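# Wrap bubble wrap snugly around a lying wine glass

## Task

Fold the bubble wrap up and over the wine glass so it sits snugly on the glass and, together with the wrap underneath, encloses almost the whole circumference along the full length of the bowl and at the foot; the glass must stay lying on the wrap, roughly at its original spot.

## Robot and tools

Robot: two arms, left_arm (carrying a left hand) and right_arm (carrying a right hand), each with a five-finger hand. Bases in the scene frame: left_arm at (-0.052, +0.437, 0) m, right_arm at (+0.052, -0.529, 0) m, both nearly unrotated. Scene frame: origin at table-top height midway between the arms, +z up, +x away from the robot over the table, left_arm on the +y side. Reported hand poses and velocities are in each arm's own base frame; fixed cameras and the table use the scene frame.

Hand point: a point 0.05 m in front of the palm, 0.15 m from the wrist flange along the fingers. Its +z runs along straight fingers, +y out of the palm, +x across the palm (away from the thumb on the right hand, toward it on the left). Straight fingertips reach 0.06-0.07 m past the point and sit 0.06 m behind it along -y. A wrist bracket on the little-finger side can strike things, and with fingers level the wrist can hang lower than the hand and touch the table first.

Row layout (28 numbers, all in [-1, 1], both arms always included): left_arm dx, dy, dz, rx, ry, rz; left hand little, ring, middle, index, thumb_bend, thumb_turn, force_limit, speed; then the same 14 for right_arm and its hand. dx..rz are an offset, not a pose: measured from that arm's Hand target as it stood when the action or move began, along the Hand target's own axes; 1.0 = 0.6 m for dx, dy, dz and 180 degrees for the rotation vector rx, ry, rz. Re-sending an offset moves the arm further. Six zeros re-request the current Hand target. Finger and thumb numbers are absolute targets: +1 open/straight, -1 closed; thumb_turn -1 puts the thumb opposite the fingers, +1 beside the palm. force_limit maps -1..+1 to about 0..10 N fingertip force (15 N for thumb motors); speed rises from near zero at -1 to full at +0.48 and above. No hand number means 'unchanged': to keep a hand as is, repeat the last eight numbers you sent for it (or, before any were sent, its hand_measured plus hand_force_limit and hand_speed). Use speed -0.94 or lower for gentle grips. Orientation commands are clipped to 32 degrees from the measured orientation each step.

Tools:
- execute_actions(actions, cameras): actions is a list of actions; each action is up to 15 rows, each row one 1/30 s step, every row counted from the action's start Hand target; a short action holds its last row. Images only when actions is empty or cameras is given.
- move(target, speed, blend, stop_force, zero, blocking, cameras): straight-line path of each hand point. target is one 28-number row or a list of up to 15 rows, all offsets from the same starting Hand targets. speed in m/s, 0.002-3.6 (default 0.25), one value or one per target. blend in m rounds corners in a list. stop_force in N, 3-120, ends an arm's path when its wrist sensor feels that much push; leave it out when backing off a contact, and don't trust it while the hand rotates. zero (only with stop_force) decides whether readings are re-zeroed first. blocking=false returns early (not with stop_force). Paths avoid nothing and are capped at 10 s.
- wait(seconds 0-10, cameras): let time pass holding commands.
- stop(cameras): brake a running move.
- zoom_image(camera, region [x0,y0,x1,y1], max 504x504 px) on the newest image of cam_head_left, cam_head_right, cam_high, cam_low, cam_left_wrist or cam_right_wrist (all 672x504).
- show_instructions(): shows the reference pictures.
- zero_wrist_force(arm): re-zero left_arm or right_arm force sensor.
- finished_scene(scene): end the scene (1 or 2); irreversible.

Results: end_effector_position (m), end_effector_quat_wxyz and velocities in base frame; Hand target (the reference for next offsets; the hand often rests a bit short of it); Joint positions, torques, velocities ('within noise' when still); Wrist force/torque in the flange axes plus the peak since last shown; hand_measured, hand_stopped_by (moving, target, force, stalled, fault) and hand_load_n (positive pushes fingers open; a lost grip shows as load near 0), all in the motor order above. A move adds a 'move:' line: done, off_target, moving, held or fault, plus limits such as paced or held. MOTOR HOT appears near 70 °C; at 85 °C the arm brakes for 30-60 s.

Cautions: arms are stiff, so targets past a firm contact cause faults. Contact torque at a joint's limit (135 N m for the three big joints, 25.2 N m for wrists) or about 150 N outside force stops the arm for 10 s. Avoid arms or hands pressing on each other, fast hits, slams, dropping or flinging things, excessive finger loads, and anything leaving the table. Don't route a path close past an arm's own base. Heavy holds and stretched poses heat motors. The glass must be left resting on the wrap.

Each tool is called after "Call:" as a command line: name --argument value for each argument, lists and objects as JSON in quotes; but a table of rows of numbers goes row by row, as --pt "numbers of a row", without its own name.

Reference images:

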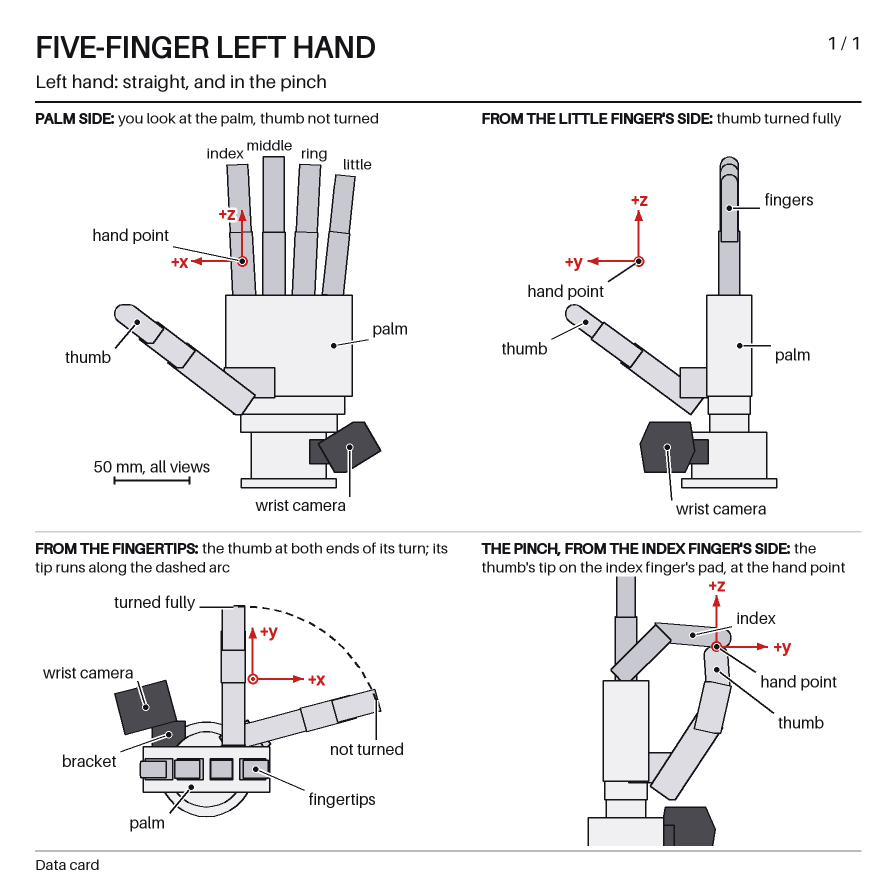

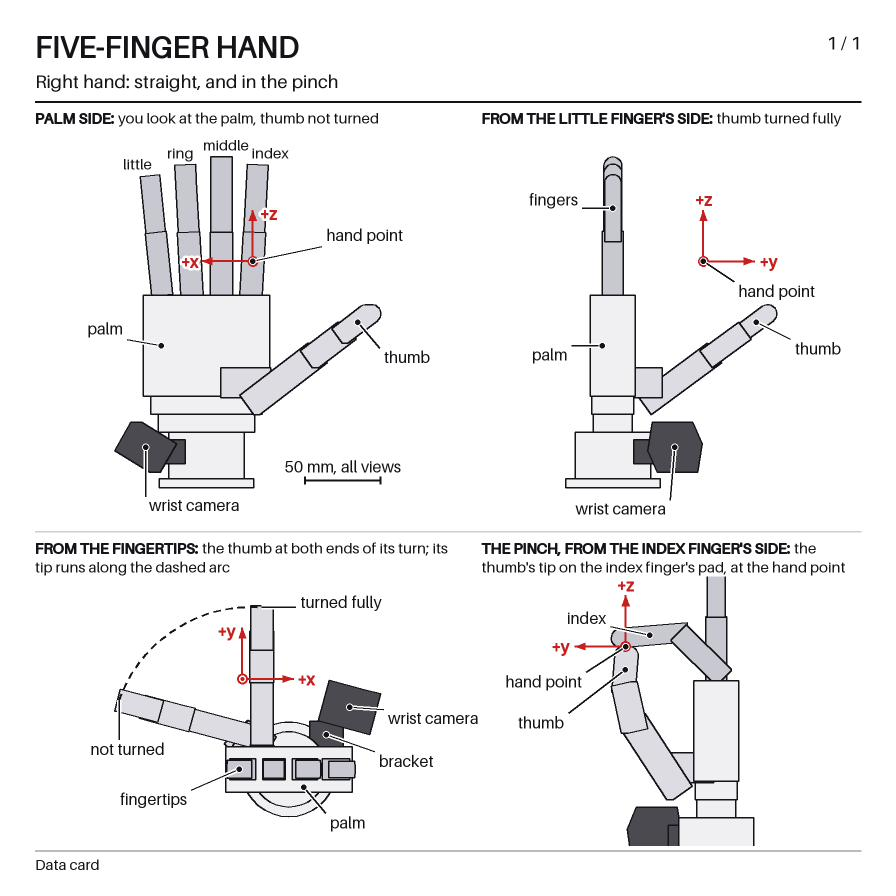

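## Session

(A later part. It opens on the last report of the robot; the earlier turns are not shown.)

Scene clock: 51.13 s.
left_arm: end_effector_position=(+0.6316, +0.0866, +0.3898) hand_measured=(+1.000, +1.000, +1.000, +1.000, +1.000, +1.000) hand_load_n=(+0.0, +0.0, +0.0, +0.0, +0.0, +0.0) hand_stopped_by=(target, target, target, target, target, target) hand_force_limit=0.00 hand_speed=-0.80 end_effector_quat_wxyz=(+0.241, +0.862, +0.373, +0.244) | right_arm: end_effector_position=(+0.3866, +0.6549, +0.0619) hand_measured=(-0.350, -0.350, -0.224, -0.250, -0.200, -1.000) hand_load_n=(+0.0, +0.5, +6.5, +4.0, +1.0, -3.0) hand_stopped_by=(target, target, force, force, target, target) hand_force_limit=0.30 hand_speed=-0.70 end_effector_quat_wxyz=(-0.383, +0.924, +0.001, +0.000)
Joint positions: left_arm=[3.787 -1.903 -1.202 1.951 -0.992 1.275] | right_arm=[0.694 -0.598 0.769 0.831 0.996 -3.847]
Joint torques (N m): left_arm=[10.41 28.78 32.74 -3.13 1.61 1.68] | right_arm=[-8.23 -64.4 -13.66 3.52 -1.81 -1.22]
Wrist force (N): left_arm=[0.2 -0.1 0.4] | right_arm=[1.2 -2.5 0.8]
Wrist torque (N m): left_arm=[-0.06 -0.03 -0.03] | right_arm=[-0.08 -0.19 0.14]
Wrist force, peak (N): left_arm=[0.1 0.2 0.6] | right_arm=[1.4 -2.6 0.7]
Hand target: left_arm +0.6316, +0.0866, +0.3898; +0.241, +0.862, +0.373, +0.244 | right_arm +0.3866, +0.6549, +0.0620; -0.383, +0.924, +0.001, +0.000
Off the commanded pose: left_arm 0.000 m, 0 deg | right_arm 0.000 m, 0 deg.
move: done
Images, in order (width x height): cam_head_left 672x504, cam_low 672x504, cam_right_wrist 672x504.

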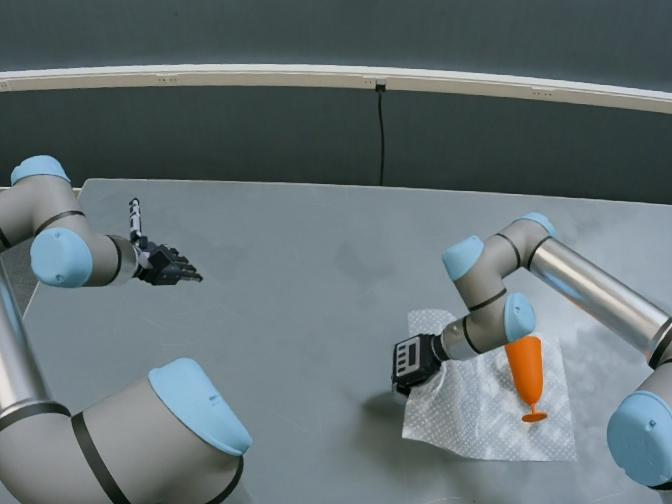

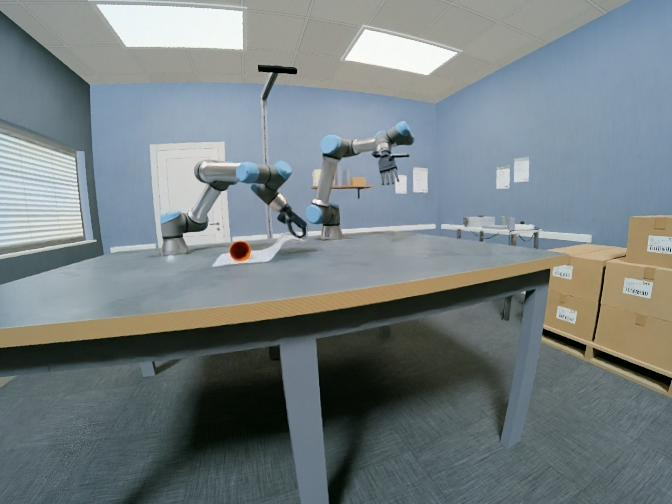

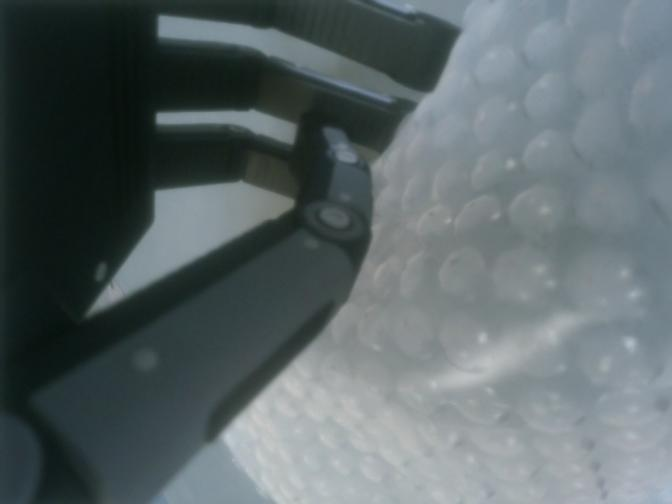

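Call:
move --pt "0 0 0 0 0 0 1 1 1 1 1 1 0 -0.8 0 -0.0094 -0.0801 0 0 0 -0.35 -0.35 -0.7 -0.7 -0.2 -1 0.3 -0.7" --pt "0 0 0 0 0 0 1 1 1 1 1 1 0 -0.8 0 -0.0212 -0.1626 0 0 0 -0.35 -0.35 -0.7 -0.7 -0.2 -1 0.3 -0.7" --speed 0.08 --blend '[0.02,0]' --cameras '["cam_head_left","cam_low","cam_right_wrist"]'

Scene clock: 53.10 s.
left_arm: end_effector_position=(+0.6316, +0.0866, +0.3898) hand_measured=(+1.000, +1.000, +1.000, +1.000, +1.000, +1.000) hand_load_n=(+0.0, +0.0, +0.0, +0.0, +0.0, +0.0) hand_stopped_by=(target, target, target, target, target, target) hand_force_limit=0.00 hand_speed=-0.80 end_effector_quat_wxyz=(+0.241, +0.862, +0.373, +0.244) | right_arm: end_effector_position=(+0.3866, +0.5950, +0.1399) hand_measured=(-0.350, -0.350, -0.224, -0.250, -0.200, -1.000) hand_load_n=(+0.0, +0.0, +6.5, +4.5, +1.0, -3.0) hand_stopped_by=(target, target, force, force, target, target) hand_force_limit=0.30 hand_speed=-0.70 end_effector_quat_wxyz=(-0.383, +0.924, +0.001, +0.000)
Joint positions: left_arm=[3.787 -1.903 -1.202 1.951 -0.992 1.275] | right_arm=[0.619 -0.773 0.9 0.918 0.957 -3.925]
Joint torques (N m): left_arm=[9.65 28.63 33.86 -3.26 1.53 1.68] | right_arm=[-9.04 -60.85 -14.19 3.33 -1.96 -1.51]
Wrist force (N): left_arm=[0.1 -0.1 0.6] | right_arm=[1.3 -2.1 0.9]
Wrist torque (N m): left_arm=[-0.06 -0.01 -0.04] | right_arm=[-0.04 -0.21 0.16]
Wrist force, peak (N): left_arm=[0.1 -0.1 0.6] | right_arm=[1.4 -2.5 0.8]
Hand target: left_arm +0.6316, +0.0866, +0.3898; +0.241, +0.862, +0.373, +0.244 | right_arm +0.3866, +0.5949, +0.1400; -0.383, +0.924, +0.001, +0.000
Off the commanded pose: left_arm 0.000 m, 0 deg | right_arm 0.000 m, 0 deg.
move: done
Images, in order (width x height): cam_head_left 672x504, cam_low 672x504, cam_right_wrist 672x504.

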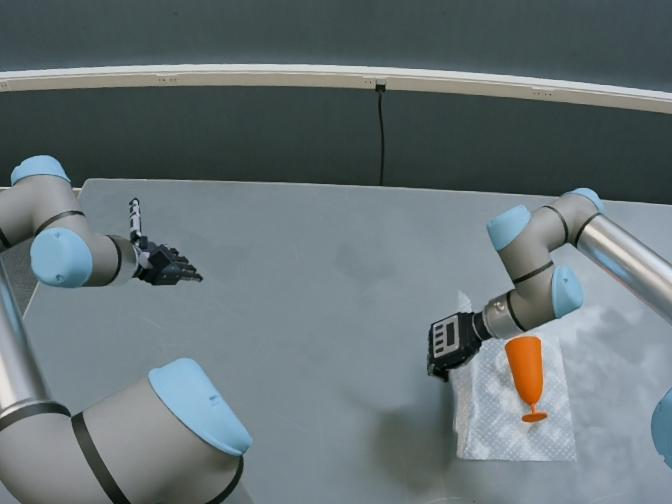

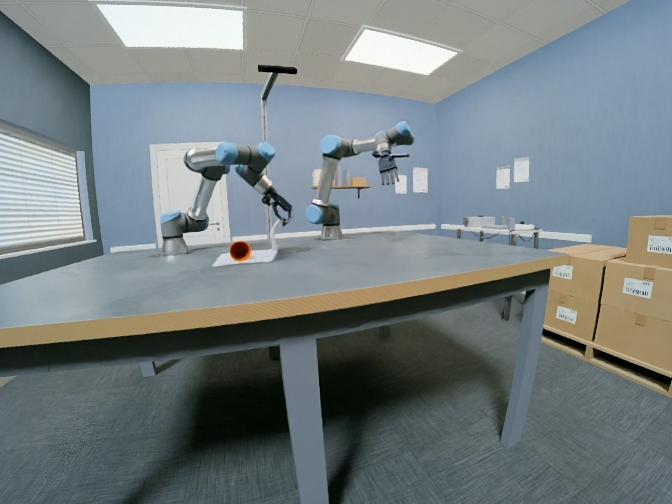

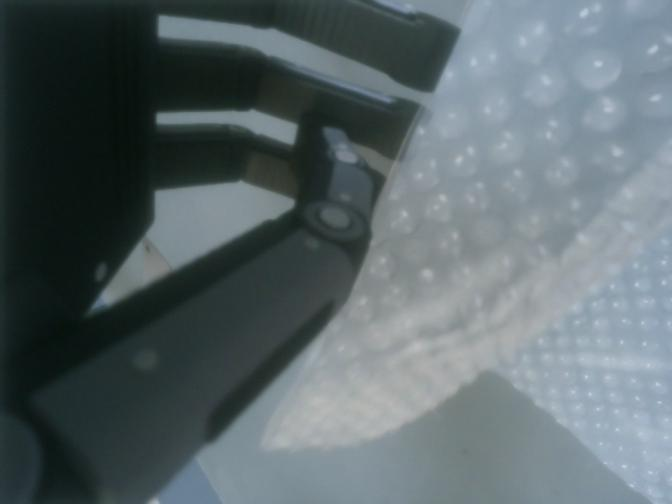

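Call:
move --pt "0 0 0 0 0 0 1 1 1 1 1 1 0 -0.8 0 0.0236 -0.0943 0 0 0 -0.35 -0.35 -0.7 -0.7 -0.2 -1 0.3 -0.7" --pt "0 0 0 0 0 0 1 1 1 1 1 1 0 -0.8 0 0.0707 -0.1886 0 0 0 -0.35 -0.35 -0.7 -0.7 -0.2 -1 0.3 -0.7" --pt "0 0 0 0 0 0 1 1 1 1 1 1 0 -0.8 0 0.1473 -0.2534 0 0 0 -0.35 -0.35 -0.7 -0.7 -0.2 -1 0.3 -0.7" --pt "0 0 0 0 0 0 1 1 1 1 1 1 0 -0.8 0 0.2416 -0.2887 0 0 0 -0.35 -0.35 -0.7 -0.7 -0.2 -1 0.3 -0.7" --speed 0.08 --blend '[0.02,0.02,0.02,0]' --cameras '["cam_head_left","cam_low","cam_high","cam_right_wrist"]'

Call:
zoom_image --camera "cam_low" --region '[150, 160, 350, 310]'

Scene clock: 57.23 s.
left_arm: end_effector_position=(+0.6316, +0.0866, +0.3898) hand_measured=(+1.000, +1.000, +1.000, +1.000, +1.000, +1.000) hand_load_n=(+0.0, +0.0, +0.0, +0.0, +0.0, +0.0) hand_stopped_by=(target, target, target, target, target, target) hand_force_limit=0.00 hand_speed=-0.80 end_effector_quat_wxyz=(+0.241, +0.862, +0.373, +0.244) | right_arm: end_effector_position=(+0.3867, +0.3699, +0.1600) hand_measured=(-0.350, -0.350, -0.224, -0.250, -0.200, -1.000) hand_load_n=(+0.0, +0.0, +6.5, +4.0, +1.0, -2.5) hand_stopped_by=(target, target, force, force, target, target) hand_force_limit=0.30 hand_speed=-0.70 end_effector_quat_wxyz=(-0.383, +0.924, +0.001, +0.000)
Joint positions: left_arm=[3.787 -1.903 -1.202 1.951 -0.992 1.275] | right_arm=[0.232 -1.104 1.469 0.979 0.812 -4.391]
Joint torques (N m): left_arm=[10.72 29.25 34.87 -3.23 1.62 1.63] | right_arm=[-7.12 -47.2 -11.56 0.06 -2.4 -1.42]
Wrist force (N): left_arm=[-0.1 0.0 0.6] | right_arm=[1.7 -2.4 0.8]
Wrist torque (N m): left_arm=[-0.05 0.01 -0.05] | right_arm=[-0.08 -0.26 0.17]
Wrist force, peak (N): left_arm=[0.0 0.3 0.7] | right_arm=[1.4 -2.7 1.0]
Hand target: left_arm +0.6316, +0.0866, +0.3898; +0.241, +0.862, +0.373, +0.244 | right_arm +0.3867, +0.3699, +0.1600; -0.383, +0.924, +0.001, +0.000
Off the commanded pose: left_arm 0.000 m, 0 deg | right_arm 0.000 m, 0 deg.
move: done
Images, in order (width x height): cam_head_left 672x504, cam_high 672x504, cam_low 672x504, cam_right_wrist 672x504.

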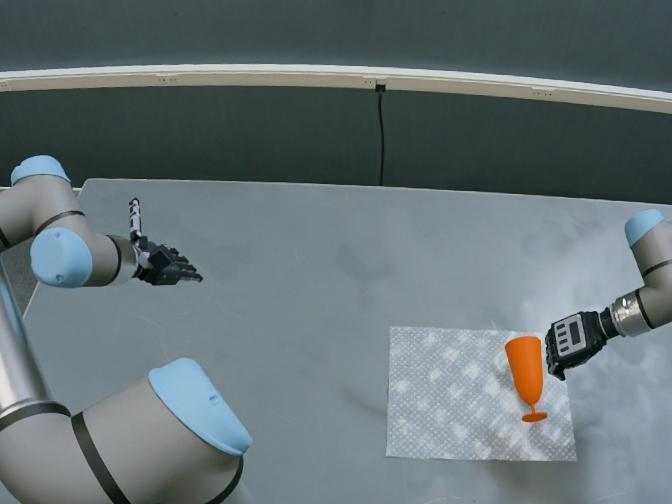

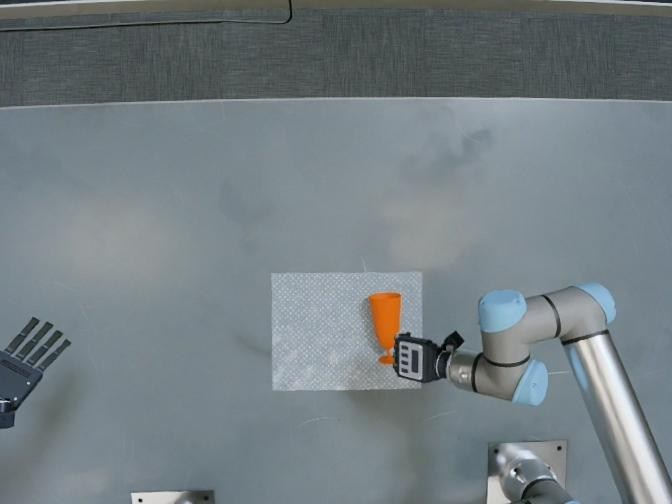

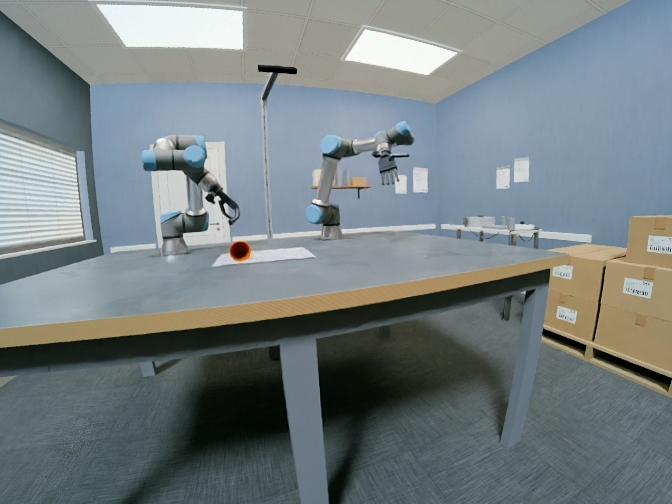

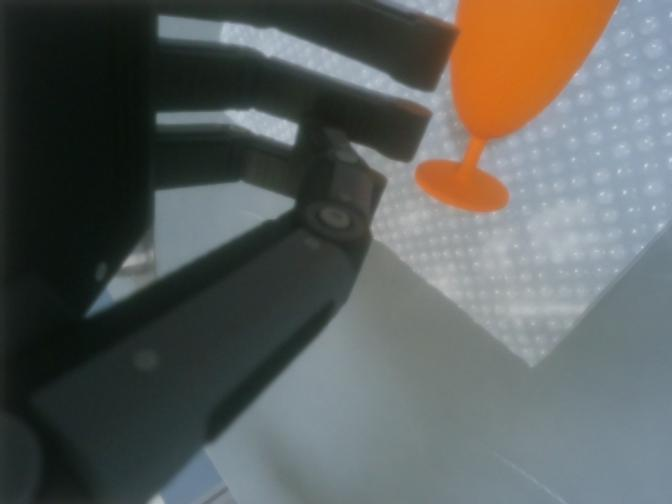

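Scaled by 2.520 from the camera's 672x504 image, which has a finer 960x720 frame.

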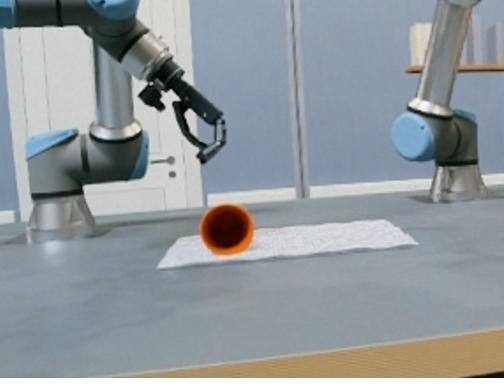

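Call:
move --pt "0 0 0 0 0 0 1 1 1 1 1 1 0 -0.8 0 -0.3712 0.3712 0 0 0 0.3 0.3 0.3 0.3 0.1 -1 -0.3 0" --pt "0 0 0 0 0 0 1 1 1 1 1 1 0 -0.8 0 -0.2239 0.5185 0 0 0 0.3 0.3 0.3 0.3 0.1 -1 -0.3 0" --pt "0 0 0 0 0 0 1 1 1 1 1 1 0 -0.8 0 -0.2027 0.5044 0 0 0 0.3 0.3 0.3 0.3 0.1 -1 -0.3 0" --speed '[0.25,0.1,0.06]' --blend '[0.02,0,0]'

Call:
move --target '[0,0,0,0,0,0,1,1,1,1,1,1,0,-0.8,0,0,0,0,0,0,0.05,0.05,0.05,0.05,0.1,-1,-0.3,-0.5]' --speed 0.05

Call:
move --target '[0,0,0,0,0,0,1,1,1,1,1,1,0,-0.8,0,0.0118,-0.0118,0,0,0,-0.05,-0.05,-0.05,-0.05,0.1,-1,-0.3,-0.5]' --speed 0.05 --cameras '["cam_right_wrist"]'

Call:
move --target '[0,0,0,0,0,0,1,1,1,1,1,1,0,-0.8,0,0,0,0,0,0,-0.3,-0.3,-0.5,-0.5,0.1,-1,-0.2,-0.7]' --speed 0.05 --cameras '["cam_right_wrist"]'

Scene clock: 62.10 s.
left_arm: end_effector_position=(+0.6316, +0.0866, +0.3898) hand_measured=(+1.000, +1.000, +1.000, +1.000, +1.000, +1.000) hand_load_n=(+0.0, +0.0, +0.0, +0.0, +0.0, +0.0) hand_stopped_by=(target, target, target, target, target, target) hand_force_limit=0.00 hand_speed=-0.80 end_effector_quat_wxyz=(+0.241, +0.862, +0.373, +0.244) | right_arm: end_effector_position=(+0.3866, +0.6699, +0.0320) hand_measured=(+0.300, +0.300, +0.300, +0.300, +0.100, -1.000) hand_load_n=(+0.0, +0.0, +0.0, +0.0, +0.0, +0.0) hand_stopped_by=(target, target, target, target, target, target) hand_force_limit=-0.30 hand_speed=0.00 end_effector_quat_wxyz=(-0.383, +0.924, +0.001, +0.000)
Joint positions: left_arm=[3.787 -1.903 -1.202 1.951 -0.992 1.275] | right_arm=[0.711 -0.541 0.734 0.799 1.006 -3.83]
Joint torques (N m): left_arm=[10.05 29.22 33.48 -3.12 1.58 1.54] | right_arm=[-8.51 -66.62 -11.88 -0.76 -2.06 -1.39]
Wrist force (N): left_arm=[0.0 0.1 0.5] | right_arm=[1.2 -2.1 0.8]
Wrist torque (N m): left_arm=[-0.03 0.00 -0.05] | right_arm=[-0.04 -0.19 0.15]
Wrist force, peak (N): left_arm=[0.1 0.0 0.7] | right_arm=[1.1 -3.4 1.4]
Hand target: left_arm +0.6316, +0.0866, +0.3898; +0.241, +0.862, +0.373, +0.244 | right_arm +0.3866, +0.6699, +0.0320; -0.383, +0.924, +0.001, +0.000
Off the commanded pose: left_arm 0.000 m, 0 deg | right_arm 0.000 m, 0 deg.
move: done

Scene clock: 62.60 s.
left_arm: end_effector_position=(+0.6316, +0.0866, +0.3898) hand_measured=(+1.000, +1.000, +1.000, +1.000, +1.000, +1.000) hand_load_n=(+0.0, +0.0, +0.0, +0.0, -0.5, -0.5) hand_stopped_by=(target, target, target, target, target, target) hand_force_limit=0.00 hand_speed=-0.80 end_effector_quat_wxyz=(+0.241, +0.862, +0.373, +0.244) | right_arm: end_effector_position=(+0.3866, +0.6699, +0.0320) hand_measured=(+0.050, +0.050, +0.050, +0.050, +0.100, -1.000) hand_load_n=(+0.0, +0.0, +0.5, +0.0, +0.0, +0.0) hand_stopped_by=(target, target, target, target, target, target) hand_force_limit=-0.30 hand_speed=-0.50 end_effector_quat_wxyz=(-0.383, +0.924, +0.001, +0.000)
Joint positions: left_arm=[3.787 -1.903 -1.202 1.951 -0.992 1.275] | right_arm=[0.711 -0.541 0.734 0.799 1.006 -3.83]
Joint torques (N m): left_arm=[9.8 29.23 34.41 -3.16 1.47 1.78] | right_arm=[-10.9 -68.31 -14.65 -0.68 -0.94 -1.46]
Wrist force (N): left_arm=[0.1 0.1 0.5] | right_arm=[1.5 -2.3 1.1]
Wrist torque (N m): left_arm=[-0.03 -0.01 -0.04] | right_arm=[-0.06 -0.24 0.16]
Wrist force, peak (N): left_arm=[0.0 0.0 0.7] | right_arm=[1.4 -2.6 1.2]
Hand target: left_arm +0.6316, +0.0866, +0.3898; +0.241, +0.862, +0.373, +0.244 | right_arm +0.3866, +0.6699, +0.0320; -0.383, +0.924, +0.001, +0.000
Off the commanded pose: left_arm 0.000 m, 0 deg | right_arm 0.000 m, 0 deg.
move: done

Scene clock: 63.50 s.
left_arm: end_effector_position=(+0.6316, +0.0866, +0.3898) hand_measured=(+1.000, +1.000, +1.000, +1.000, +1.000, +1.000) hand_load_n=(+0.0, -0.5, +0.0, +0.0, +0.0, +0.0) hand_stopped_by=(target, target, target, target, target, target) hand_force_limit=0.00 hand_speed=-0.80 end_effector_quat_wxyz=(+0.241, +0.862, +0.373, +0.244) | right_arm: end_effector_position=(+0.3866, +0.6599, +0.0320) hand_measured=(-0.050, -0.050, -0.050, -0.050, +0.100, -1.000) hand_load_n=(+0.0, +0.0, +0.5, +0.0, +0.0, +0.0) hand_stopped_by=(target, target, target, target, target, target) hand_force_limit=-0.30 hand_speed=-0.50 end_effector_quat_wxyz=(-0.383, +0.924, +0.001, +0.000)
Joint positions: left_arm=[3.787 -1.903 -1.202 1.951 -0.992 1.275] | right_arm=[0.7 -0.566 0.785 0.78 0.999 -3.842]
Joint torques (N m): left_arm=[8.88 28.97 34.01 -3.13 1.51 1.52] | right_arm=[-9.1 -67.8 -15.24 -0.91 -2.08 -1.3]
Wrist force (N): left_arm=[0.1 0.1 0.5] | right_arm=[1.3 -2.5 0.9]
Wrist torque (N m): left_arm=[-0.03 -0.01 -0.04] | right_arm=[-0.09 -0.21 0.15]
Wrist force, peak (N): left_arm=[-0.1 -0.2 0.6] | right_arm=[1.4 -2.5 1.4]
Hand target: left_arm +0.6316, +0.0866, +0.3898; +0.241, +0.862, +0.373, +0.244 | right_arm +0.3866, +0.6599, +0.0320; -0.383, +0.924, +0.001, +0.000
Off the commanded pose: left_arm 0.000 m, 0 deg | right_arm 0.000 m, 0 deg.
move: done
Images, in order (width x height): cam_right_wrist 672x504.

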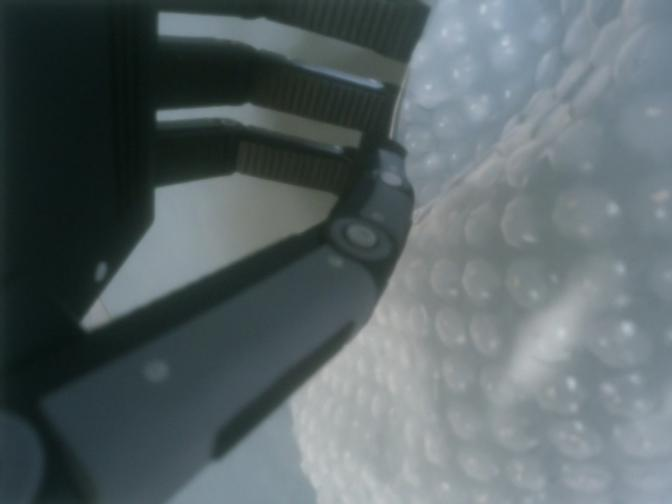

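Scene clock: 64.07 s.
left_arm: end_effector_position=(+0.6316, +0.0866, +0.3898) hand_measured=(+1.000, +1.000, +1.000, +1.000, +1.000, +1.000) hand_load_n=(+0.0, +0.0, +0.0, +0.0, +0.0, +0.0) hand_stopped_by=(target, target, target, target, target, target) hand_force_limit=0.00 hand_speed=-0.80 end_effector_quat_wxyz=(+0.241, +0.862, +0.373, +0.244) | right_arm: end_effector_position=(+0.3866, +0.6599, +0.0320) hand_measured=(-0.300, -0.300, -0.240, -0.268, +0.100, -1.000) hand_load_n=(+0.0, +0.0, +5.0, +5.5, +1.5, -4.0) hand_stopped_by=(target, target, force, force, target, target) hand_force_limit=-0.20 hand_speed=-0.70 end_effector_quat_wxyz=(-0.383, +0.924, +0.001, +0.000)
Joint positions: left_arm=[3.787 -1.903 -1.202 1.951 -0.992 1.275] | right_arm=[0.7 -0.566 0.785 0.78 0.999 -3.842]
Joint torques (N m): left_arm=[9.19 28.26 34.8 -3.36 1.56 1.63] | right_arm=[-8.82 -67.35 -14.5 -0.67 -1.78 -1.32]
Wrist force (N): left_arm=[0.1 0.1 0.5] | right_arm=[1.2 -2.2 1.0]
Wrist torque (N m): left_arm=[-0.02 -0.01 -0.04] | right_arm=[-0.06 -0.19 0.15]
Wrist force, peak (N): left_arm=[-0.1 0.0 0.6] | right_arm=[1.2 -2.5 0.9]
Hand target: left_arm +0.6316, +0.0866, +0.3898; +0.241, +0.862, +0.373, +0.244 | right_arm +0.3866, +0.6599, +0.0320; -0.383, +0.924, +0.001, +0.000
Off the commanded pose: left_arm 0.000 m, 0 deg | right_arm 0.000 m, 0 deg.
move: done
Images, in order (width x height): cam_right_wrist 672x504.

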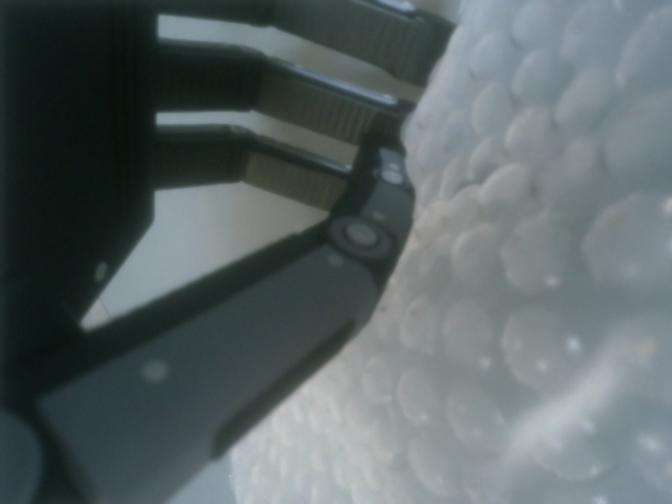

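Call:
move --pt "0 0 0 0 0 0 1 1 1 1 1 1 0 -0.8 0 -0.0153 -0.0507 0 0 0 -0.3 -0.3 -0.5 -0.5 0.1 -1 -0.2 -0.7" --pt "0 0 0 0 0 0 1 1 1 1 1 1 0 -0.8 0 -0.0389 -0.1214 0.04 0 0 -0.3 -0.3 -0.5 -0.5 0.1 -1 -0.2 -0.7" --pt "0 0 0 0 0 0 1 1 1 1 1 1 0 -0.8 0 -0.0271 -0.2039 0.111 0 0 -0.3 -0.3 -0.5 -0.5 0.1 -1 -0.2 -0.7" --speed 0.07 --blend '[0.01,0.02,0]' --cameras '["cam_head_left","cam_low","cam_right_wrist"]'

Call:
zoom_image --camera "cam_low" --region '[150, 160, 350, 310]'

Scene clock: 68.07 s.
left_arm: end_effector_position=(+0.6316, +0.0866, +0.3898) hand_measured=(+1.000, +1.000, +1.000, +1.000, +1.000, +1.000) hand_load_n=(+0.0, +0.0, +0.0, +0.0, +0.0, +0.0) hand_stopped_by=(target, target, target, target, target, target) hand_force_limit=0.00 hand_speed=-0.80 end_effector_quat_wxyz=(+0.241, +0.862, +0.373, +0.244) | right_arm: end_effector_position=(+0.3866, +0.5849, +0.1300) hand_measured=(-0.300, -0.300, -0.240, -0.268, +0.100, -1.000) hand_load_n=(+0.0, +0.0, +5.0, +5.5, +1.5, -3.5) hand_stopped_by=(target, target, force, force, target, target) hand_force_limit=-0.20 hand_speed=-0.70 end_effector_quat_wxyz=(-0.537, +0.844, +0.001, +0.000)
Joint positions: left_arm=[3.787 -1.903 -1.202 1.951 -0.992 1.275] | right_arm=[0.506 -0.93 1.297 0.4 0.655 -3.795]
Joint torques (N m): left_arm=[9.56 30.07 33.86 -3.08 1.7 1.47] | right_arm=[-10.97 -55.46 -13.91 -1.48 -2.16 1.54]
Wrist force (N): left_arm=[-0.1 -0.1 0.4] | right_arm=[1.4 -2.6 1.7]
Wrist torque (N m): left_arm=[-0.06 0.02 -0.05] | right_arm=[-0.11 -0.20 0.07]
Wrist force, peak (N): left_arm=[0.1 0.0 0.7] | right_arm=[1.5 -2.7 1.8]
Hand target: left_arm +0.6316, +0.0866, +0.3898; +0.241, +0.862, +0.373, +0.244 | right_arm +0.3866, +0.5849, +0.1300; -0.537, +0.843, +0.001, +0.000
Off the commanded pose: left_arm 0.000 m, 0 deg | right_arm 0.000 m, 0 deg.
move: done
Images, in order (width x height): cam_head_left 672x504, cam_low 672x504, cam_right_wrist 672x504.

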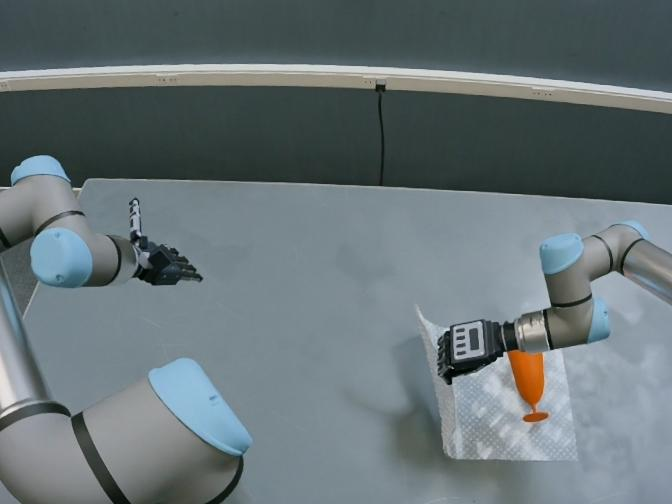

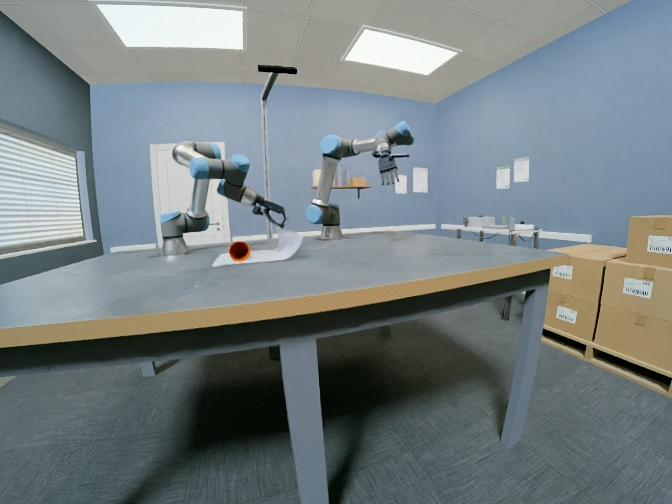

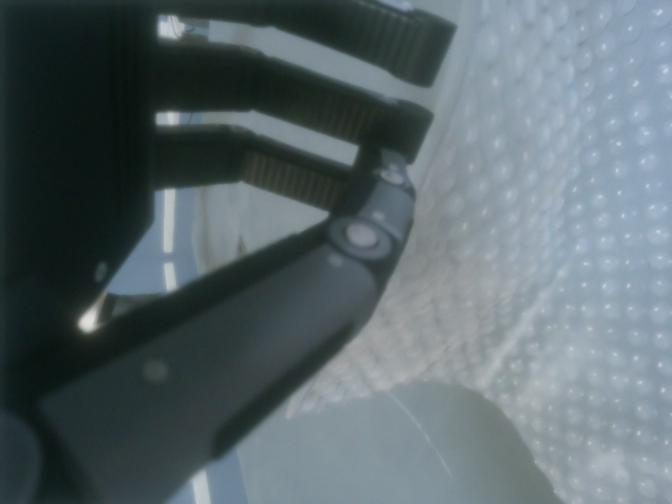

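Scaled by 2.520 from the camera's 672x504 image, which has a finer 960x720 frame.

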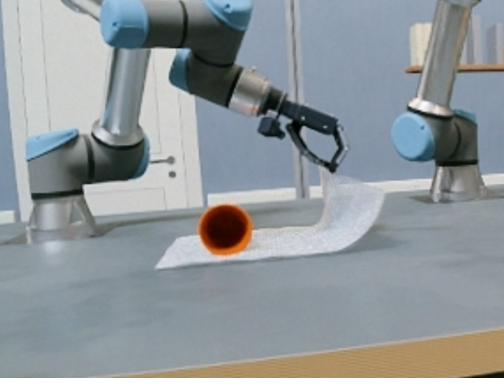

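Call:
move --pt "0 0 0 0 0 0 1 1 1 1 1 1 0 -0.8 0 -0.0031 -0.1118 0 0 0 -0.3 -0.3 -0.5 -0.5 0.1 -1 -0.2 -0.7" --pt "0 0 0 0 0 0 1 1 1 1 1 1 0 -0.8 0 0.0246 -0.1908 0 0 0 -0.3 -0.3 -0.5 -0.5 0.1 -1 -0.2 -0.7" --speed 0.06 --blend '[0.02,0]' --cameras '["cam_head_left","cam_low","cam_right_wrist"]'

Call:
zoom_image --camera "cam_low" --region '[150, 160, 350, 310]'

Scene clock: 70.80 s.
left_arm: end_effector_position=(+0.6316, +0.0866, +0.3898) hand_measured=(+1.000, +1.000, +1.000, +1.000, +1.000, +1.000) hand_load_n=(+0.0, +0.0, +0.0, +0.0, +0.0, +0.0) hand_stopped_by=(target, target, target, target, target, target) hand_force_limit=0.00 hand_speed=-0.80 end_effector_quat_wxyz=(+0.241, +0.862, +0.373, +0.244) | right_arm: end_effector_position=(+0.3866, +0.4749, +0.1650) hand_measured=(-0.300, -0.300, -0.240, -0.268, +0.100, -1.000) hand_load_n=(+0.0, +0.0, +5.0, +5.5, +1.5, -3.5) hand_stopped_by=(target, target, force, force, target, target) hand_force_limit=-0.20 hand_speed=-0.70 end_effector_quat_wxyz=(-0.537, +0.843, +0.001, +0.000)
Joint positions: left_arm=[3.787 -1.903 -1.202 1.951 -0.992 1.275] | right_arm=[0.31 -1.069 1.476 0.586 0.529 -4.066]
Joint torques (N m): left_arm=[9.47 28.61 33.34 -3.31 1.53 1.6] | right_arm=[-9.87 -50.6 -13.74 3.69 -2.08 -1.27]
Wrist force (N): left_arm=[-0.1 -0.1 0.6] | right_arm=[1.6 -2.6 1.7]
Wrist torque (N m): left_arm=[-0.07 0.02 -0.05] | right_arm=[-0.10 -0.24 0.18]
Wrist force, peak (N): left_arm=[0.2 0.0 0.7] | right_arm=[1.6 -2.6 2.1]
Hand target: left_arm +0.6316, +0.0866, +0.3898; +0.241, +0.862, +0.373, +0.244 | right_arm +0.3866, +0.4749, +0.1650; -0.537, +0.843, +0.001, +0.000
Off the commanded pose: left_arm 0.000 m, 0 deg | right_arm 0.000 m, 0 deg.
move: done
Images, in order (width x height): cam_head_left 672x504, cam_low 672x504, cam_right_wrist 672x504.

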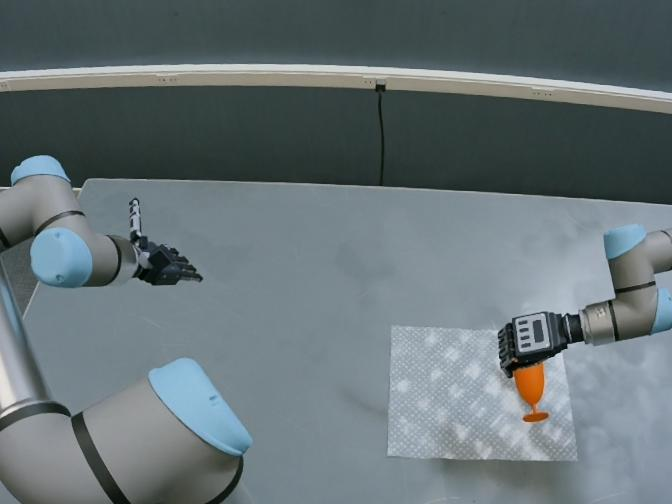

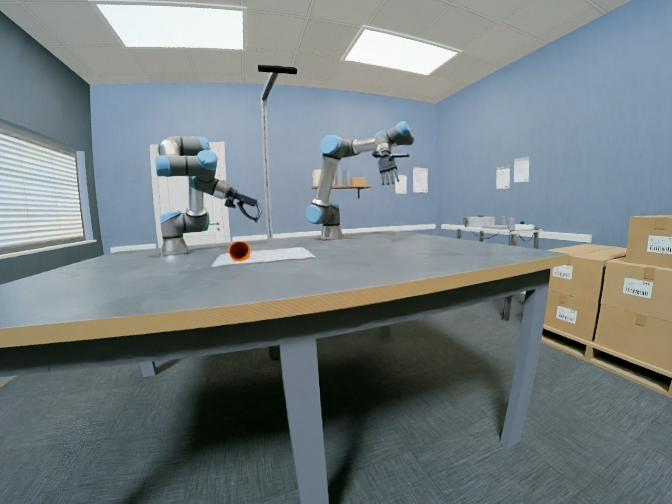

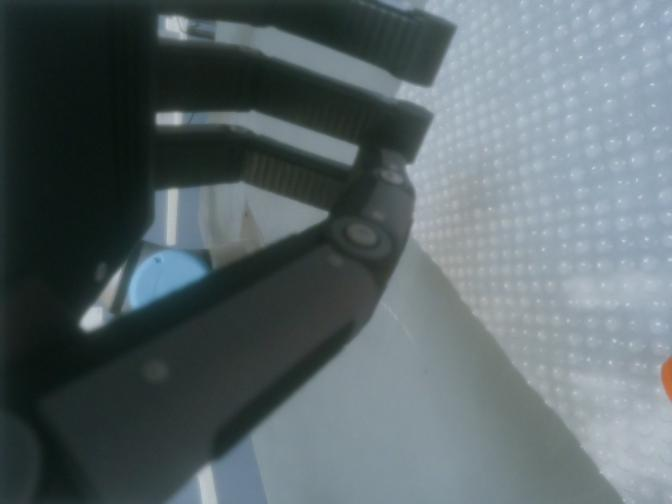

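Scaled by 2.520 from the camera's 672x504 image, which has a finer 960x720 frame.

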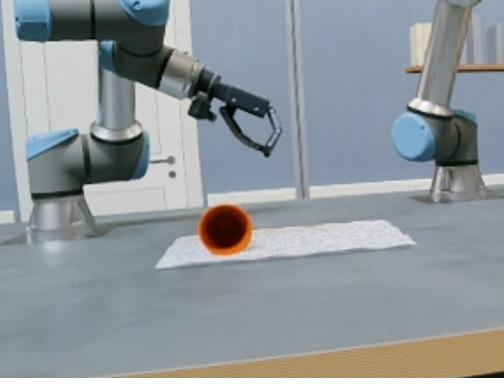

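Call:
move --target '[0,0,0,0,0,0,1,1,1,1,1,1,0,-0.8,0.106,-0.0295,-0.6665,0,0,0,1,1,1,1,1,-1,0,0]'

Call:
move --target '[-0.6167,-0.0042,0.3247,0.1587,-0.1659,0.2588,0.05,0.05,0.05,0.05,0.5,-1,0,0,0,0,0,0,0,0,1,1,1,1,1,-1,0,0]' --cameras '["cam_head_left","cam_high","cam_left_wrist"]'

Scene clock: 75.73 s.
left_arm: end_effector_position=(+0.6316, +0.0866, +0.3898) hand_measured=(+1.000, +1.000, +1.000, +1.000, +1.000, +1.000) hand_load_n=(+0.0, -0.5, +0.0, +0.0, +0.0, +0.0) hand_stopped_by=(target, target, target, target, target, target) hand_force_limit=0.00 hand_speed=-0.80 end_effector_quat_wxyz=(+0.241, +0.862, +0.373, +0.244) | right_arm: end_effector_position=(+0.4503, +0.1201, +0.3503) hand_measured=(+1.000, +1.000, +1.000, +1.000, +1.000, -1.000) hand_load_n=(+0.0, +0.0, +0.0, +0.5, +0.0, +0.0) hand_stopped_by=(target, target, target, target, target, target) hand_force_limit=0.00 hand_speed=0.00 end_effector_quat_wxyz=(-0.537, +0.843, +0.001, +0.000)
Joint positions: left_arm=[3.787 -1.903 -1.202 1.951 -0.992 1.275] | right_arm=[-0.444 -1.169 1.454 2.029 0.612 -5.558]
Joint torques (N m): left_arm=[9.18 28.16 32.56 -3.34 1.26 1.54] | right_arm=[-9.67 -27.49 -25.84 4.94 0.47 -1.64]
Wrist force (N): left_arm=[0.0 -0.1 0.6] | right_arm=[1.3 -2.4 1.8]
Wrist torque (N m): left_arm=[-0.07 0.01 -0.04] | right_arm=[-0.11 -0.18 0.17]
Wrist force, peak (N): left_arm=[-0.1 -0.2 0.7] | right_arm=[1.3 -2.1 2.9]
Hand target: left_arm +0.6316, +0.0866, +0.3898; +0.241, +0.862, +0.373, +0.244 | right_arm +0.4503, +0.1200, +0.3503; -0.537, +0.843, +0.001, +0.000
Off the commanded pose: left_arm 0.000 m, 0 deg | right_arm 0.000 m, 0 deg.
move: done

Scene clock: 78.53 s.
left_arm: end_effector_position=(+0.5239, -0.2386, +0.1501) hand_measured=(+0.050, +0.050, +0.050, +0.050, +0.500, -1.000) hand_load_n=(+0.0, +0.0, +0.0, +0.0, +0.0, +0.0) hand_stopped_by=(target, target, target, target, target, target) hand_force_limit=0.00 hand_speed=0.00 end_effector_quat_wxyz=(+0.000, +1.000, -0.016, -0.001) | right_arm: end_effector_position=(+0.4503, +0.1200, +0.3503) hand_measured=(+1.000, +1.000, +1.000, +1.000, +1.000, -1.000) hand_load_n=(+0.0, +0.0, +0.0, +0.0, +0.0, +0.0) hand_stopped_by=(target, target, target, target, target, target) hand_force_limit=0.00 hand_speed=0.00 end_effector_quat_wxyz=(-0.537, +0.843, +0.001, +0.000)
Joint positions: left_arm=[3.053 -2.155 -1.289 1.872 -1.571 1.515] | right_arm=[-0.444 -1.168 1.454 2.03 0.613 -5.558]
Joint torques (N m): left_arm=[-13.72 38.57 31.71 -4.06 -1.17 -2.16] | right_arm=[-9 -28.03 -25.19 4.21 0.41 -1.28]
Wrist force (N): left_arm=[-1.2 -1.9 0.2] | right_arm=[1.2 -2.4 1.8]
Wrist torque (N m): left_arm=[-0.09 0.11 0.08] | right_arm=[-0.09 -0.16 0.17]
Wrist force, peak (N): left_arm=[-1.3 -1.9 0.2] | right_arm=[1.5 -2.7 1.9]
Hand target: left_arm +0.5239, -0.2387, +0.1500; +0.000, +1.000, -0.016, -0.001 | right_arm +0.4503, +0.1200, +0.3503; -0.537, +0.843, +0.001, +0.000
Off the commanded pose: left_arm 0.000 m, 0 deg | right_arm 0.000 m, 0 deg.
move: done
Images, in order (width x height): cam_head_left 672x504, cam_high 672x504, cam_left_wrist 672x504.

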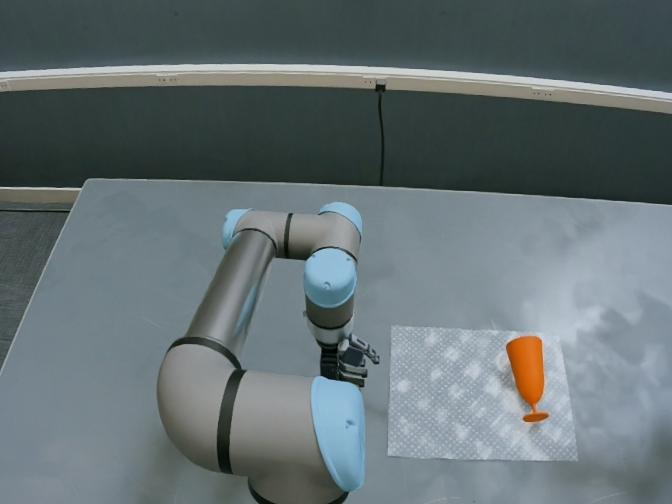

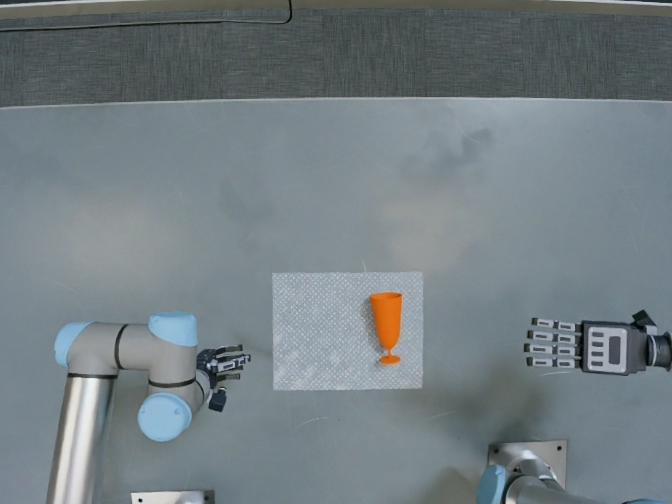

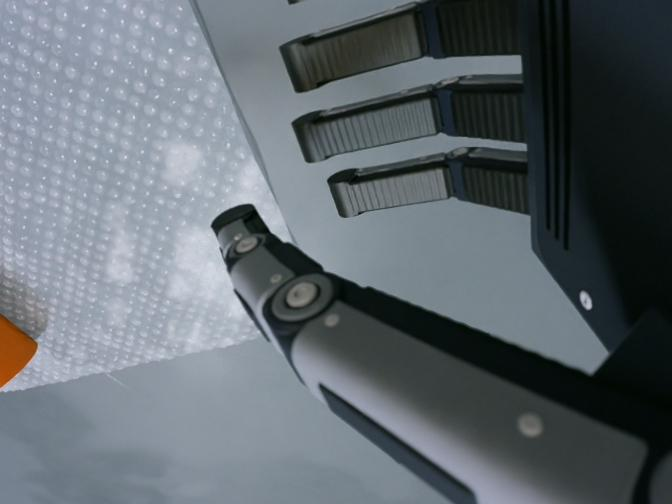

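Call:
move --target '[0,0,0.15,0,0,0,0.05,0.05,0.05,0.05,0.5,-1,0,0,0,0,0,0,0,0,1,1,1,1,1,-1,0,0]' --speed 0.15

Call:
move --target '[0,0,0.083,0,0,0,0.05,0.05,0.05,0.05,0.5,-1,0,0,0,0,0,0,0,0,1,1,1,1,1,-1,0,0]' --speed 0.015 --stop_force 3 --cameras '["cam_left_wrist","cam_low"]'

Scene clock: 80.23 s.
left_arm: end_effector_position=(+0.5238, -0.2386, +0.0602) hand_measured=(+0.050, +0.050, +0.050, +0.050, +0.500, -1.000) hand_load_n=(+0.0, +0.0, +0.0, +0.0, +0.0, +0.0) hand_stopped_by=(target, target, target, target, target, target) hand_force_limit=0.00 hand_speed=0.00 end_effector_quat_wxyz=(+0.000, +1.000, -0.016, -0.001) | right_arm: end_effector_position=(+0.4503, +0.1200, +0.3503) hand_measured=(+1.000, +1.000, +1.000, +1.000, +1.000, -1.000) hand_load_n=(+0.0, +0.0, +0.0, -0.5, +0.0, +0.0) hand_stopped_by=(target, target, target, target, target, target) hand_force_limit=0.00 hand_speed=0.00 end_effector_quat_wxyz=(-0.537, +0.843, +0.001, +0.000)
Joint positions: left_arm=[3.053 -2.239 -1.396 2.063 -1.571 1.515] | right_arm=[-0.444 -1.168 1.454 2.03 0.613 -5.558]
Joint torques (N m): left_arm=[10.33 38.54 5.4 -1.41 1.51 -1.18] | right_arm=[-9.58 -28.07 -25.27 4.51 0.36 -1.32]
Wrist force (N): left_arm=[-1.3 -1.7 0.3] | right_arm=[1.4 -2.5 1.9]
Wrist torque (N m): left_arm=[-0.04 0.11 0.08] | right_arm=[-0.13 -0.20 0.18]
Wrist force, peak (N): left_arm=[-1.3 -2.0 -0.8] | right_arm=[1.5 -2.5 2.0]
Hand target: left_arm +0.5238, -0.2386, +0.0600; +0.000, +1.000, -0.016, -0.001 | right_arm +0.4503, +0.1200, +0.3503; -0.537, +0.843, +0.001, +0.000
Off the commanded pose: left_arm 0.000 m, 0 deg | right_arm 0.000 m, 0 deg.
move: done

Scene clock: 83.30 s.
left_arm: end_effector_position=(+0.5238, -0.2386, +0.0319) hand_measured=(+0.050, +0.050, +0.050, +0.050, +0.500, -1.000) hand_load_n=(+0.0, +0.0, -3.0, +0.0, +0.0, +0.0) hand_stopped_by=(target, target, target, target, target, target) hand_force_limit=0.00 hand_speed=0.00 end_effector_quat_wxyz=(+0.000, +1.000, -0.016, -0.001) | right_arm: end_effector_position=(+0.4503, +0.1200, +0.3503) hand_measured=(+1.000, +1.000, +1.000, +1.000, +1.000, -1.000) hand_load_n=(+0.0, +0.0, +0.0, +0.0, +0.0, +0.0) hand_stopped_by=(target, target, target, target, target, target) hand_force_limit=0.00 hand_speed=0.00 end_effector_quat_wxyz=(-0.537, +0.843, +0.001, +0.000)
Joint positions: left_arm=[3.053 -2.272 -1.419 2.12 -1.571 1.515] | right_arm=[-0.444 -1.168 1.454 2.03 0.613 -5.558]
Joint torques (N m): left_arm=[-7.45 50.8 28.64 -3.76 1.24 0.91] | right_arm=[-9.12 -28.16 -25.52 4.26 0.41 -1.33]
Wrist force (N): left_arm=[-1.4 -3.5 -3.0] | right_arm=[1.5 -2.6 1.7]
Wrist torque (N m): left_arm=[-0.07 0.04 0.12] | right_arm=[-0.12 -0.21 0.18]
Wrist force, peak (N): left_arm=[-1.3 -10.3 -8.3] | right_arm=[1.7 -2.7 2.0]
Hand target: left_arm +0.5238, -0.2386, +0.0319; +0.000, +1.000, -0.016, -0.001 (not the last commanded pose) | right_arm +0.4503, +0.1200, +0.3503; -0.537, +0.843, +0.001, +0.000
Off the commanded pose: left_arm 0.022 m, 0 deg | right_arm 0.000 m, 0 deg.
move: contact (left_arm)
Images, in order (width x height): cam_low 672x504, cam_left_wrist 672x504.

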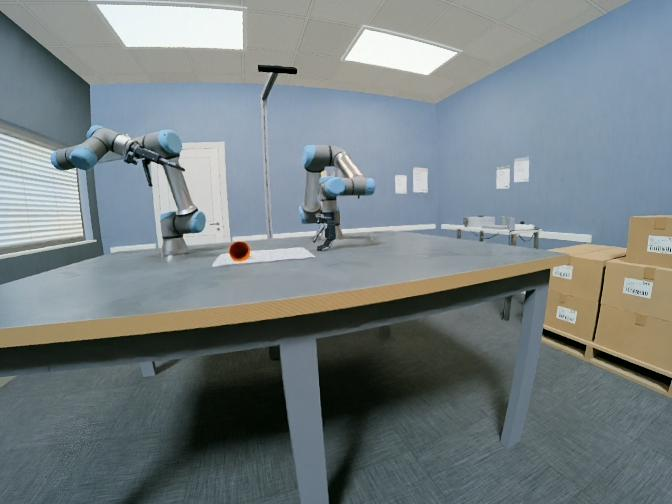

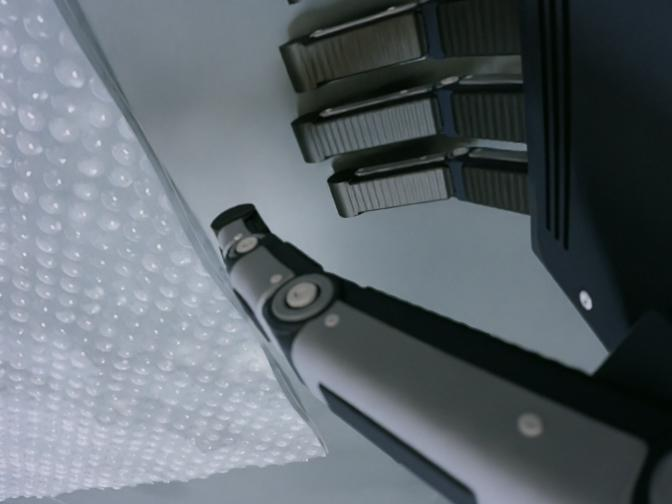

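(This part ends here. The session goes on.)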